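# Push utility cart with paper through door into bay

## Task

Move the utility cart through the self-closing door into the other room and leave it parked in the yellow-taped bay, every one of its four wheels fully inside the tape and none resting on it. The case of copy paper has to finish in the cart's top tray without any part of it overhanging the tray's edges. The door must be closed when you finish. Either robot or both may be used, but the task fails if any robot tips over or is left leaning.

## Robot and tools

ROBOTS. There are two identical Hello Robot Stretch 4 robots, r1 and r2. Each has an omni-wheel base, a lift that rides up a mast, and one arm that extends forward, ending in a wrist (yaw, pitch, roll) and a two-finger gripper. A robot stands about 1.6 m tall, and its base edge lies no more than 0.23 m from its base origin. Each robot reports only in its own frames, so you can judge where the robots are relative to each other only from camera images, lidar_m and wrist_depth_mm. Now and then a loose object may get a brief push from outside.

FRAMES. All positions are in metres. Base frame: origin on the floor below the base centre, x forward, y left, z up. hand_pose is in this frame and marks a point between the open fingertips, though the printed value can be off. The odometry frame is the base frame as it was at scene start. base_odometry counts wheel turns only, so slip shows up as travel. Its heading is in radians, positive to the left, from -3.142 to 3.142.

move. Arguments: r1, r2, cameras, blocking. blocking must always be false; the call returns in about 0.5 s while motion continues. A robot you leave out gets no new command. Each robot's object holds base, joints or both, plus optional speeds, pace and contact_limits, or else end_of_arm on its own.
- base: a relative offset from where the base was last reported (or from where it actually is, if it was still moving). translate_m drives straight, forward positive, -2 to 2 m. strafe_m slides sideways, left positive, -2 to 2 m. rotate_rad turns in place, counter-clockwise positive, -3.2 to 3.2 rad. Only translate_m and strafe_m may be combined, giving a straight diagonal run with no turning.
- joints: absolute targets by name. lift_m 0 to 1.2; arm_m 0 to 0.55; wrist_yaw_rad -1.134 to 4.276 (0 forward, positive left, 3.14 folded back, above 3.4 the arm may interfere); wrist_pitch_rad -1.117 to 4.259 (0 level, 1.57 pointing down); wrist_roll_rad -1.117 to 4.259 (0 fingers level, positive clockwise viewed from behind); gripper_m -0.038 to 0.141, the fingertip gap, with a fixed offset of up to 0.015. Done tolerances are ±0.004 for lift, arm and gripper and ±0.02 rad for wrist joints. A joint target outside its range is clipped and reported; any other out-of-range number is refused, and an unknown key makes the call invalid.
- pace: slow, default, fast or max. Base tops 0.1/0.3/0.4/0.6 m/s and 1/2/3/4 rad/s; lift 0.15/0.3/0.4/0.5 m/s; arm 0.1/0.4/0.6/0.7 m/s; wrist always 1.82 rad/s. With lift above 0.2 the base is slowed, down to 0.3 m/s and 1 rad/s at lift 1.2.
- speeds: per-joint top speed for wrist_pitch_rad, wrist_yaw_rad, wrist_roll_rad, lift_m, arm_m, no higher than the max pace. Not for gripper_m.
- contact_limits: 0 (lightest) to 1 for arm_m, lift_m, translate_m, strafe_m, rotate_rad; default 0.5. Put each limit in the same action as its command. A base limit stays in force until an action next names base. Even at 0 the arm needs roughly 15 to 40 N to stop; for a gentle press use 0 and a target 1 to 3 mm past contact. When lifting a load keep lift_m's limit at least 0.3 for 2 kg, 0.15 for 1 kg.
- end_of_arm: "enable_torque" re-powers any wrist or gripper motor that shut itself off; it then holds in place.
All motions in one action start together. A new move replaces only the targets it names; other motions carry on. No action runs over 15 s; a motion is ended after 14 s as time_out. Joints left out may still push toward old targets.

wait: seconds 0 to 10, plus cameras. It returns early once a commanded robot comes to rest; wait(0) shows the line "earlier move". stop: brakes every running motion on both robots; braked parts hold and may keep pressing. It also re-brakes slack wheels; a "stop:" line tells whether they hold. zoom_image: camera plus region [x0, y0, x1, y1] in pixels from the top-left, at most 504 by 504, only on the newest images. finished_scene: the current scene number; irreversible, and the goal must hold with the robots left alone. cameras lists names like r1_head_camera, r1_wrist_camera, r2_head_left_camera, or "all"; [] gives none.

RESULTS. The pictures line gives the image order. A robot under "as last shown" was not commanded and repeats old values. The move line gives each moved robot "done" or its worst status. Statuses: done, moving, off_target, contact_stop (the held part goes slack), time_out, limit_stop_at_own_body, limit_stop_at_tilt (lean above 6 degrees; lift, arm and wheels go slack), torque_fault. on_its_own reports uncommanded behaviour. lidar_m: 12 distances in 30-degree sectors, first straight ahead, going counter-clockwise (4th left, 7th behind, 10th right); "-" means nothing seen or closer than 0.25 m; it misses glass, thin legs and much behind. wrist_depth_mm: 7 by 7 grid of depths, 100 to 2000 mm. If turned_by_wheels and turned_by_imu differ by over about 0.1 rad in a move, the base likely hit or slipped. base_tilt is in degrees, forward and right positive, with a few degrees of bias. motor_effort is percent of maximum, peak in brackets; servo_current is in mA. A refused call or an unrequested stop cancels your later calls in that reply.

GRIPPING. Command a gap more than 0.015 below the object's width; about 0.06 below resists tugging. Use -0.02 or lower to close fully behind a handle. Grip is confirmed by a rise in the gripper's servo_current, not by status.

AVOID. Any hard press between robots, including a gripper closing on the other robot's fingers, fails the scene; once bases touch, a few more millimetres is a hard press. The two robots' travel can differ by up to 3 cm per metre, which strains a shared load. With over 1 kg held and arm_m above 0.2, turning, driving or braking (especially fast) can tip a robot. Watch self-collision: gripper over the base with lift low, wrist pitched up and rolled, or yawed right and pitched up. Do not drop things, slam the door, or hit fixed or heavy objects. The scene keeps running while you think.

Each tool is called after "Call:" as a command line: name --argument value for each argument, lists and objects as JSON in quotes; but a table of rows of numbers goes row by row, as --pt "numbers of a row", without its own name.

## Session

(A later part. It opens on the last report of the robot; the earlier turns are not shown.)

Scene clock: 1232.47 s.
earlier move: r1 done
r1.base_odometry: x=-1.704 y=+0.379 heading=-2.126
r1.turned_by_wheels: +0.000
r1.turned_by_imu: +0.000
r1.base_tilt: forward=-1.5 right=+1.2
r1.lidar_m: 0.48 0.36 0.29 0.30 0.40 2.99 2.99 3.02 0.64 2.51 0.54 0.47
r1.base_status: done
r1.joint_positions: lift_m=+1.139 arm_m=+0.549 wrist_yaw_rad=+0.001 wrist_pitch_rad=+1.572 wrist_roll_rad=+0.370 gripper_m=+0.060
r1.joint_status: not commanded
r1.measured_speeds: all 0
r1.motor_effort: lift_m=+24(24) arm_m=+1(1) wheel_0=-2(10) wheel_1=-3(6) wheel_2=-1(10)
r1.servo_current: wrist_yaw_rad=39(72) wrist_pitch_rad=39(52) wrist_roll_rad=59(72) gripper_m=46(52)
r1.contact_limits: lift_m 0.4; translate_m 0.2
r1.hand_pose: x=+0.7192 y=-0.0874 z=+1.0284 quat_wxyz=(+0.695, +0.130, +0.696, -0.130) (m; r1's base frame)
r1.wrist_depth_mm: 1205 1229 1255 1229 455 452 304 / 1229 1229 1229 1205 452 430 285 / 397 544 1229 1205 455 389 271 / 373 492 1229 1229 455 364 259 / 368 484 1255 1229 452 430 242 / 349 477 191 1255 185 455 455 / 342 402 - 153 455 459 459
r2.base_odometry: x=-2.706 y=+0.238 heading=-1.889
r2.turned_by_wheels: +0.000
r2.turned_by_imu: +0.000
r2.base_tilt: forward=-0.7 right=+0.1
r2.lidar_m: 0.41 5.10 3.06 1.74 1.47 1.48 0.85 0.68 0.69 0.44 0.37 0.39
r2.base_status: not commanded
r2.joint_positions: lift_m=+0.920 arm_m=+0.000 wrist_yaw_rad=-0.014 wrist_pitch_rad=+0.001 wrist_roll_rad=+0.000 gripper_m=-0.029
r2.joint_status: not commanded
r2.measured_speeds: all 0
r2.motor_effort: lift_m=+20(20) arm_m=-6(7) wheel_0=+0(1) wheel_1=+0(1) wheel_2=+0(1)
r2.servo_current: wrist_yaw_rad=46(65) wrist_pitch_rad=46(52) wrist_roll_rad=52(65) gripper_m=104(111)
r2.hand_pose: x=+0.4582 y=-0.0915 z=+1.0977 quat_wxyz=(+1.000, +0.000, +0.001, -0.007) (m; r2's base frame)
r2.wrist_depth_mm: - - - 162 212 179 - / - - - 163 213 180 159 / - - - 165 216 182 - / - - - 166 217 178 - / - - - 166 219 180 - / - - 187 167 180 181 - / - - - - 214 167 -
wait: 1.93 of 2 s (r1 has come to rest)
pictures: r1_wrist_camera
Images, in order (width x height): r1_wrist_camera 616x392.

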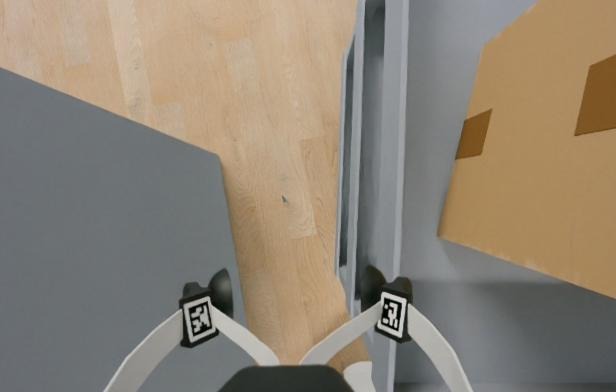

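Call:
move --r1 '{"joints":{"arm_m":0.25,"wrist_roll_rad":1.7}}' --blocking false --cameras '[]'

Call:
wait --seconds 2 --cameras '[]'

Call:
move --r1 '{"base":{"rotate_rad":-0.24},"contact_limits":{"rotate_rad":0.2},"pace":"slow"}' --blocking false --cameras '[]'

Call:
wait --seconds 1.5 --cameras '[]'

Call:
move --r1 '{"base":{"translate_m":0.09,"strafe_m":-0.12},"contact_limits":{"translate_m":0.2}}' --blocking false --cameras '[]'

Call:
wait --seconds 2 --cameras '["r1_wrist_camera","r1_head_camera"]'

Scene clock: 1247.67 s.
move: r1 moving
r1.base_odometry: x=-1.704 y=+0.379 heading=-2.126
r1.turned_by_wheels: +0.000
r1.turned_by_imu: -0.001
r1.base_tilt: forward=-1.6 right=+1.3
r1.lidar_m: 0.49 0.35 0.27 0.29 0.39 2.99 3.00 3.00 0.64 2.53 0.53 0.49
r1.base_status: not commanded
r1.joint_positions: lift_m=+1.139 arm_m=+0.498 wrist_yaw_rad=+0.001 wrist_pitch_rad=+1.572 wrist_roll_rad=+0.952 gripper_m=+0.060
r1.joint_status: arm_m moving; wrist_roll_rad moving
r1.measured_speeds: translate_m=+0.000 strafe_m=+0.000 rotate_rad=+0.000 lift_m=+0.000 arm_m=-0.195 wrist_yaw_rad=+0.000 wrist_pitch_rad=+0.000 wrist_roll_rad=+1.819
r1.motor_effort: lift_m=+24(24) arm_m=-6(8) wheel_0=-2(3) wheel_1=-3(3) wheel_2=-1(1)
r1.servo_current: wrist_yaw_rad=46(52) wrist_pitch_rad=46(52) wrist_roll_rad=78(98) gripper_m=46(46)
r1.contact_limits: lift_m 0.4; translate_m 0.2
r1.hand_pose: x=+0.6685 y=-0.0874 z=+1.0284 quat_wxyz=(+0.628, +0.324, +0.629, -0.324) (m; r1's base frame)
r1.wrist_depth_mm: 1229 1255 1229 449 342 207 178 / 1229 1229 1255 455 394 222 178 / 1255 1255 1255 1255 455 455 459 / 559 1205 1205 1229 455 459 459 / 452 - 1229 1255 455 455 442 / 402 492 192 1205 188 430 1255 / 349 402 182 143 1042 1042 1255
r2: as last shown
r2.turned_by_imu: +0.002
r2.base_tilt: forward=-0.6 right=+0.1
r2.lidar_m: 0.39 5.11 3.09 1.75 1.47 1.47 0.86 0.70 0.71 0.48 0.37 0.39
r2.motor_effort: lift_m=+20(20) arm_m=-7(7) wheel_0=+0(1) wheel_1=+0(0) wheel_2=+0(1)
r2.servo_current: wrist_yaw_rad=65(65) wrist_pitch_rad=33(46) wrist_roll_rad=52(52) gripper_m=104(111)
r2.wrist_depth_mm: - - - 161 212 179 - / - - - 163 213 180 160 / - - - 165 216 182 - / - - - 166 218 179 - / - - - 166 218 179 - / - - 187 167 180 180 - / - - - - 214 168 -
pictures: none
No camera images: "cameras" was empty.

Scene clock: 1249.17 s.
earlier move: r1 done
r1.base_odometry: x=-1.704 y=+0.379 heading=-2.126
r1.turned_by_wheels: +0.000
r1.turned_by_imu: +0.000
r1.base_tilt: forward=-1.6 right=+1.3
r1.lidar_m: 0.49 0.36 0.29 0.29 0.40 3.01 2.98 3.01 0.62 2.53 0.50 0.49
r1.base_status: not commanded
r1.joint_positions: lift_m=+1.139 arm_m=+0.250 wrist_yaw_rad=+0.001 wrist_pitch_rad=+1.572 wrist_roll_rad=+1.698 gripper_m=+0.060
r1.joint_status: all done
r1.measured_speeds: all 0
r1.motor_effort: lift_m=+24(24) arm_m=-4(8) wheel_0=-2(3) wheel_1=-3(3) wheel_2=-1(1)
r1.servo_current: wrist_yaw_rad=39(72) wrist_pitch_rad=46(52) wrist_roll_rad=52(98) gripper_m=46(46)
r1.contact_limits: lift_m 0.4; translate_m 0.2
r1.hand_pose: x=+0.4206 y=-0.0874 z=+1.0284 quat_wxyz=(+0.467, +0.530, +0.468, -0.531) (m; r1's base frame)
r1.wrist_depth_mm: 329 445 455 1205 1229 1255 1281 / 359 459 455 1281 1255 1255 1229 / 413 449 452 1229 1229 1229 1229 / 449 449 455 1255 1042 1042 1255 / 1229 1229 1229 1255 1042 1042 1255 / 1229 1229 196 1229 186 1255 1255 / 1229 140 - 136 - 134 1229
r2.base_odometry: x=-2.706 y=+0.238 heading=-1.889
r2.turned_by_wheels: +0.000
r2.turned_by_imu: +0.000
r2.base_tilt: forward=-0.7 right=+0.1
r2.lidar_m: 0.40 5.09 3.05 1.72 1.48 1.48 0.85 0.71 0.70 0.46 0.39 0.40
r2.base_status: not commanded
r2.joint_positions: lift_m=+0.920 arm_m=+0.000 wrist_yaw_rad=-0.014 wrist_pitch_rad=+0.001 wrist_roll_rad=+0.000 gripper_m=-0.029
r2.joint_status: not commanded
r2.measured_speeds: all 0
r2.motor_effort: lift_m=+20(21) arm_m=-6(7) wheel_0=+0(1) wheel_1=+0(0) wheel_2=+0(1)
r2.servo_current: wrist_yaw_rad=52(65) wrist_pitch_rad=39(46) wrist_roll_rad=33(59) gripper_m=98(111)
r2.hand_pose: x=+0.4582 y=-0.0915 z=+1.0977 quat_wxyz=(+1.000, +0.000, +0.001, -0.007) (m; r2's base frame)
r2.wrist_depth_mm: - - - 161 211 179 - / - - - 163 213 180 159 / - - - 165 215 181 - / - - - 165 218 179 - / - - - 167 219 180 - / - - 187 167 180 180 - / - - - - 214 167 -
wait: 1.50 of 2 s (r1 has come to rest)
pictures: none
No camera images: "cameras" was empty.

Scene clock: 1249.67 s.
move: r1 moving
r1.base_odometry: x=-1.704 y=+0.379 heading=-2.251
r1.turned_by_wheels: -0.125
r1.turned_by_imu: -0.125
r1.base_tilt: forward=-1.6 right=+1.2
r1.lidar_m: 0.48 0.40 0.30 0.27 0.35 3.06 3.00 3.23 0.62 0.61 0.55 0.48
r1.base_status: rotate_rad moving
r1.joint_positions: lift_m=+1.139 arm_m=+0.250 wrist_yaw_rad=+0.001 wrist_pitch_rad=+1.572 wrist_roll_rad=+1.698 gripper_m=+0.060
r1.joint_status: not commanded
r1.measured_speeds: translate_m=+0.000 strafe_m=+0.000 rotate_rad=-0.473 lift_m=+0.000 arm_m=+0.000 wrist_yaw_rad=+0.000 wrist_pitch_rad=+0.000 wrist_roll_rad=+0.000
r1.motor_effort: lift_m=+24(24) arm_m=-4(4) wheel_0=+5(8) wheel_1=+5(7) wheel_2=+4(6)
r1.servo_current: wrist_yaw_rad=52(52) wrist_pitch_rad=39(46) wrist_roll_rad=52(59) gripper_m=39(46)
r1.contact_limits: lift_m 0.4; rotate_rad 0.2
r1.hand_pose: x=+0.4206 y=-0.0874 z=+1.0284 quat_wxyz=(+0.467, +0.530, +0.468, -0.531) (m; r1's base frame)
r1.wrist_depth_mm: 319 452 455 1255 1255 1255 1229 / 340 452 452 1229 1229 1255 1281 / 364 452 455 1255 1229 1281 1281 / 404 452 455 1229 1042 1060 1255 / 452 452 455 1255 1042 1042 1255 / 1229 1229 195 1255 186 1229 1255 / 1255 917 - 137 - 132 1255
r2: as last shown
r2.lidar_m: 0.41 5.09 3.07 1.75 1.47 1.48 0.82 0.69 0.70 0.46 0.38 0.39
r2.motor_effort: lift_m=+20(20) arm_m=-7(7) wheel_0=+0(0) wheel_1=+0(0) wheel_2=+0(0)
r2.servo_current: wrist_yaw_rad=52(65) wrist_pitch_rad=39(46) wrist_roll_rad=33(52) gripper_m=98(104)
r2.wrist_depth_mm: - - - 162 213 179 - / - - - 163 213 180 159 / - - - 165 216 182 - / - - - 166 218 179 - / - - - 166 219 179 - / - - 187 167 180 180 - / - - - - 214 167 -
pictures: none
No camera images: "cameras" was empty.

Scene clock: 1250.43 s.
earlier move: r1 done
r1.base_odometry: x=-1.704 y=+0.379 heading=-2.366
r1.turned_by_wheels: -0.115
r1.turned_by_imu: -0.116
r1.base_tilt: forward=-1.6 right=+1.3
r1.lidar_m: 0.48 0.43 0.29 0.29 0.36 3.08 3.04 3.12 0.71 0.64 2.58 0.48
r1.base_status: done
r1.joint_positions: lift_m=+1.139 arm_m=+0.250 wrist_yaw_rad=+0.001 wrist_pitch_rad=+1.572 wrist_roll_rad=+1.698 gripper_m=+0.060
r1.joint_status: not commanded
r1.measured_speeds: all 0
r1.motor_effort: lift_m=+24(24) arm_m=-4(4) wheel_0=+3(8) wheel_1=+3(7) wheel_2=+1(6)
r1.servo_current: wrist_yaw_rad=46(65) wrist_pitch_rad=39(46) wrist_roll_rad=39(59) gripper_m=39(46)
r1.contact_limits: lift_m 0.4; rotate_rad 0.2
r1.hand_pose: x=+0.4206 y=-0.0874 z=+1.0284 quat_wxyz=(+0.467, +0.530, +0.468, -0.531) (m; r1's base frame)
r1.wrist_depth_mm: 324 452 455 1229 1229 1255 1281 / 338 449 455 1229 1255 1255 1255 / 355 455 452 1229 1255 1255 1255 / 375 452 436 1255 1042 1025 1255 / 399 452 449 1229 1025 1025 1255 / 445 452 194 1255 187 1229 1229 / - 153 387 143 - - 946
r2.base_odometry: x=-2.706 y=+0.238 heading=-1.889
r2.turned_by_wheels: +0.000
r2.turned_by_imu: +0.000
r2.base_tilt: forward=-0.6 right=+0.1
r2.lidar_m: 0.41 5.10 3.09 1.75 1.48 1.46 0.84 0.70 0.70 0.45 0.40 0.39
r2.base_status: not commanded
r2.joint_positions: lift_m=+0.920 arm_m=+0.000 wrist_yaw_rad=-0.014 wrist_pitch_rad=+0.001 wrist_roll_rad=+0.000 gripper_m=-0.029
r2.joint_status: not commanded
r2.measured_speeds: all 0
r2.motor_effort: lift_m=+20(20) arm_m=-6(7) wheel_0=+0(0) wheel_1=+0(0) wheel_2=+0(0)
r2.servo_current: wrist_yaw_rad=39(65) wrist_pitch_rad=39(46) wrist_roll_rad=46(59) gripper_m=104(111)
r2.hand_pose: x=+0.4582 y=-0.0915 z=+1.0977 quat_wxyz=(+1.000, +0.000, +0.001, -0.007) (m; r2's base frame)
r2.wrist_depth_mm: - - - 162 211 179 - / - - - 163 214 181 160 / - - - 165 216 182 - / - - - 166 218 179 - / - - - 167 219 180 - / - - 186 167 180 181 - / - - - - 214 168 -
wait: 0.77 of 1.5 s (r1 has come to rest)
pictures: none
No camera images: "cameras" was empty.

Scene clock: 1250.93 s.
move: r1 moving
r1.base_odometry: x=-1.736 y=+0.384 heading=-2.366
r1.turned_by_wheels: +0.000
r1.turned_by_imu: +0.000
r1.base_tilt: forward=-1.6 right=+1.2
r1.lidar_m: 0.45 0.48 0.34 0.31 0.36 3.09 3.04 3.11 0.64 0.58 2.55 0.47
r1.base_status: translate_m moving; strafe_m moving
r1.joint_positions: lift_m=+1.139 arm_m=+0.250 wrist_yaw_rad=+0.001 wrist_pitch_rad=+1.572 wrist_roll_rad=+1.698 gripper_m=+0.060
r1.joint_status: not commanded
r1.measured_speeds: translate_m=+0.074 strafe_m=-0.098 rotate_rad=+0.001 lift_m=+0.000 arm_m=+0.000 wrist_yaw_rad=+0.000 wrist_pitch_rad=+0.000 wrist_roll_rad=+0.000
r1.motor_effort: lift_m=+24(24) arm_m=-4(4) wheel_0=+11(12) wheel_1=-4(6) wheel_2=-6(6)
r1.servo_current: wrist_yaw_rad=26(59) wrist_pitch_rad=39(46) wrist_roll_rad=46(52) gripper_m=52(52)
r1.contact_limits: lift_m 0.4; translate_m 0.2
r1.hand_pose: x=+0.4206 y=-0.0874 z=+1.0284 quat_wxyz=(+0.467, +0.530, +0.468, -0.531) (m; r1's base frame)
r1.wrist_depth_mm: 291 452 452 1229 1255 1255 1281 / 303 442 452 1255 1255 1281 1255 / 324 452 455 1229 1229 1229 1255 / 342 455 455 1281 1025 1042 1255 / 357 455 449 1255 1042 1042 1255 / 384 452 193 1255 187 1255 1255 / 455 154 421 143 - 132 960
r2: as last shown
r2.lidar_m: 0.35 5.09 3.03 1.73 1.49 1.48 0.84 0.71 0.71 0.48 0.39 0.39
r2.servo_current: wrist_yaw_rad=52(65) wrist_pitch_rad=33(39) wrist_roll_rad=39(52) gripper_m=98(111)
r2.wrist_depth_mm: - - - 162 212 179 - / - - - 163 213 180 159 / - - - 165 216 181 - / - - - 166 218 179 - / - - - 167 219 179 - / - - 187 167 180 180 - / - - - - 215 168 -
pictures: none
No camera images: "cameras" was empty.

Scene clock: 1252.27 s.
earlier move: r1 done
r1.base_odometry: x=-1.852 y=+0.402 heading=-2.366
r1.turned_by_wheels: +0.000
r1.turned_by_imu: +0.000
r1.base_tilt: forward=-1.6 right=+1.2
r1.lidar_m: 0.36 0.46 0.43 0.39 0.44 3.24 3.12 3.20 0.53 0.56 2.47 0.36
r1.base_status: done
r1.joint_positions: lift_m=+1.139 arm_m=+0.250 wrist_yaw_rad=+0.001 wrist_pitch_rad=+1.572 wrist_roll_rad=+1.698 gripper_m=+0.060
r1.joint_status: not commanded
r1.measured_speeds: all 0
r1.motor_effort: lift_m=+24(24) arm_m=-4(4) wheel_0=+2(12) wheel_1=-1(7) wheel_2=-1(7)
r1.servo_current: wrist_yaw_rad=59(65) wrist_pitch_rad=52(52) wrist_roll_rad=59(65) gripper_m=39(52)
r1.contact_limits: lift_m 0.4; translate_m 0.2
r1.hand_pose: x=+0.4206 y=-0.0874 z=+1.0284 quat_wxyz=(+0.467, +0.530, +0.468, -0.531) (m; r1's base frame)
r1.wrist_depth_mm: 177 399 1205 1255 1255 1229 1281 / 177 223 452 455 1255 1281 1255 / 177 238 455 455 1255 1255 1255 / 183 258 452 459 1042 1060 1281 / 181 281 455 455 1042 1042 1255 / 192 296 196 455 188 1229 1255 / 201 258 455 143 1255 132 1255
r2.base_odometry: x=-2.706 y=+0.238 heading=-1.889
r2.turned_by_wheels: +0.000
r2.turned_by_imu: +0.000
r2.base_tilt: forward=-0.6 right=+0.1
r2.lidar_m: 0.40 5.10 3.06 1.75 1.49 1.48 0.82 0.72 0.70 0.46 0.38 0.39
r2.base_status: not commanded
r2.joint_positions: lift_m=+0.920 arm_m=+0.000 wrist_yaw_rad=-0.014 wrist_pitch_rad=+0.001 wrist_roll_rad=+0.000 gripper_m=-0.029
r2.joint_status: not commanded
r2.measured_speeds: all 0
r2.motor_effort: lift_m=+20(20) arm_m=-6(7) wheel_0=+0(1) wheel_1=+0(0) wheel_2=+0(0)
r2.servo_current: wrist_yaw_rad=59(65) wrist_pitch_rad=39(46) wrist_roll_rad=39(52) gripper_m=98(111)
r2.hand_pose: x=+0.4582 y=-0.0915 z=+1.0977 quat_wxyz=(+1.000, +0.000, +0.001, -0.007) (m; r2's base frame)
r2.wrist_depth_mm: - - - 162 212 179 - / - - - 163 213 180 159 / - - - 165 216 181 - / - - - 166 218 179 - / - - - 167 219 179 - / - - 187 167 180 180 - / - - - - 214 168 -
wait: 1.33 of 2 s (r1 has come to rest)
pictures: r1_head_camera, r1_wrist_camera
Images, in order (width x height): r1_head_camera 420x560, r1_wrist_camera 616x392.

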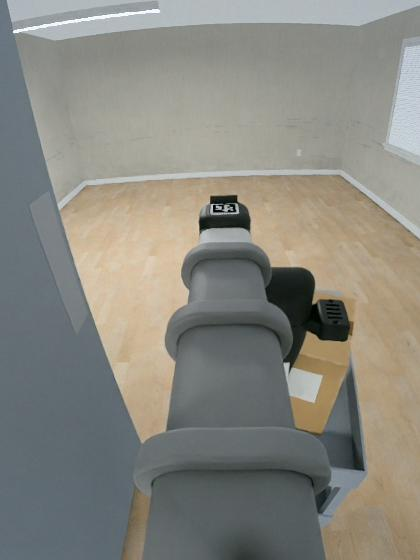

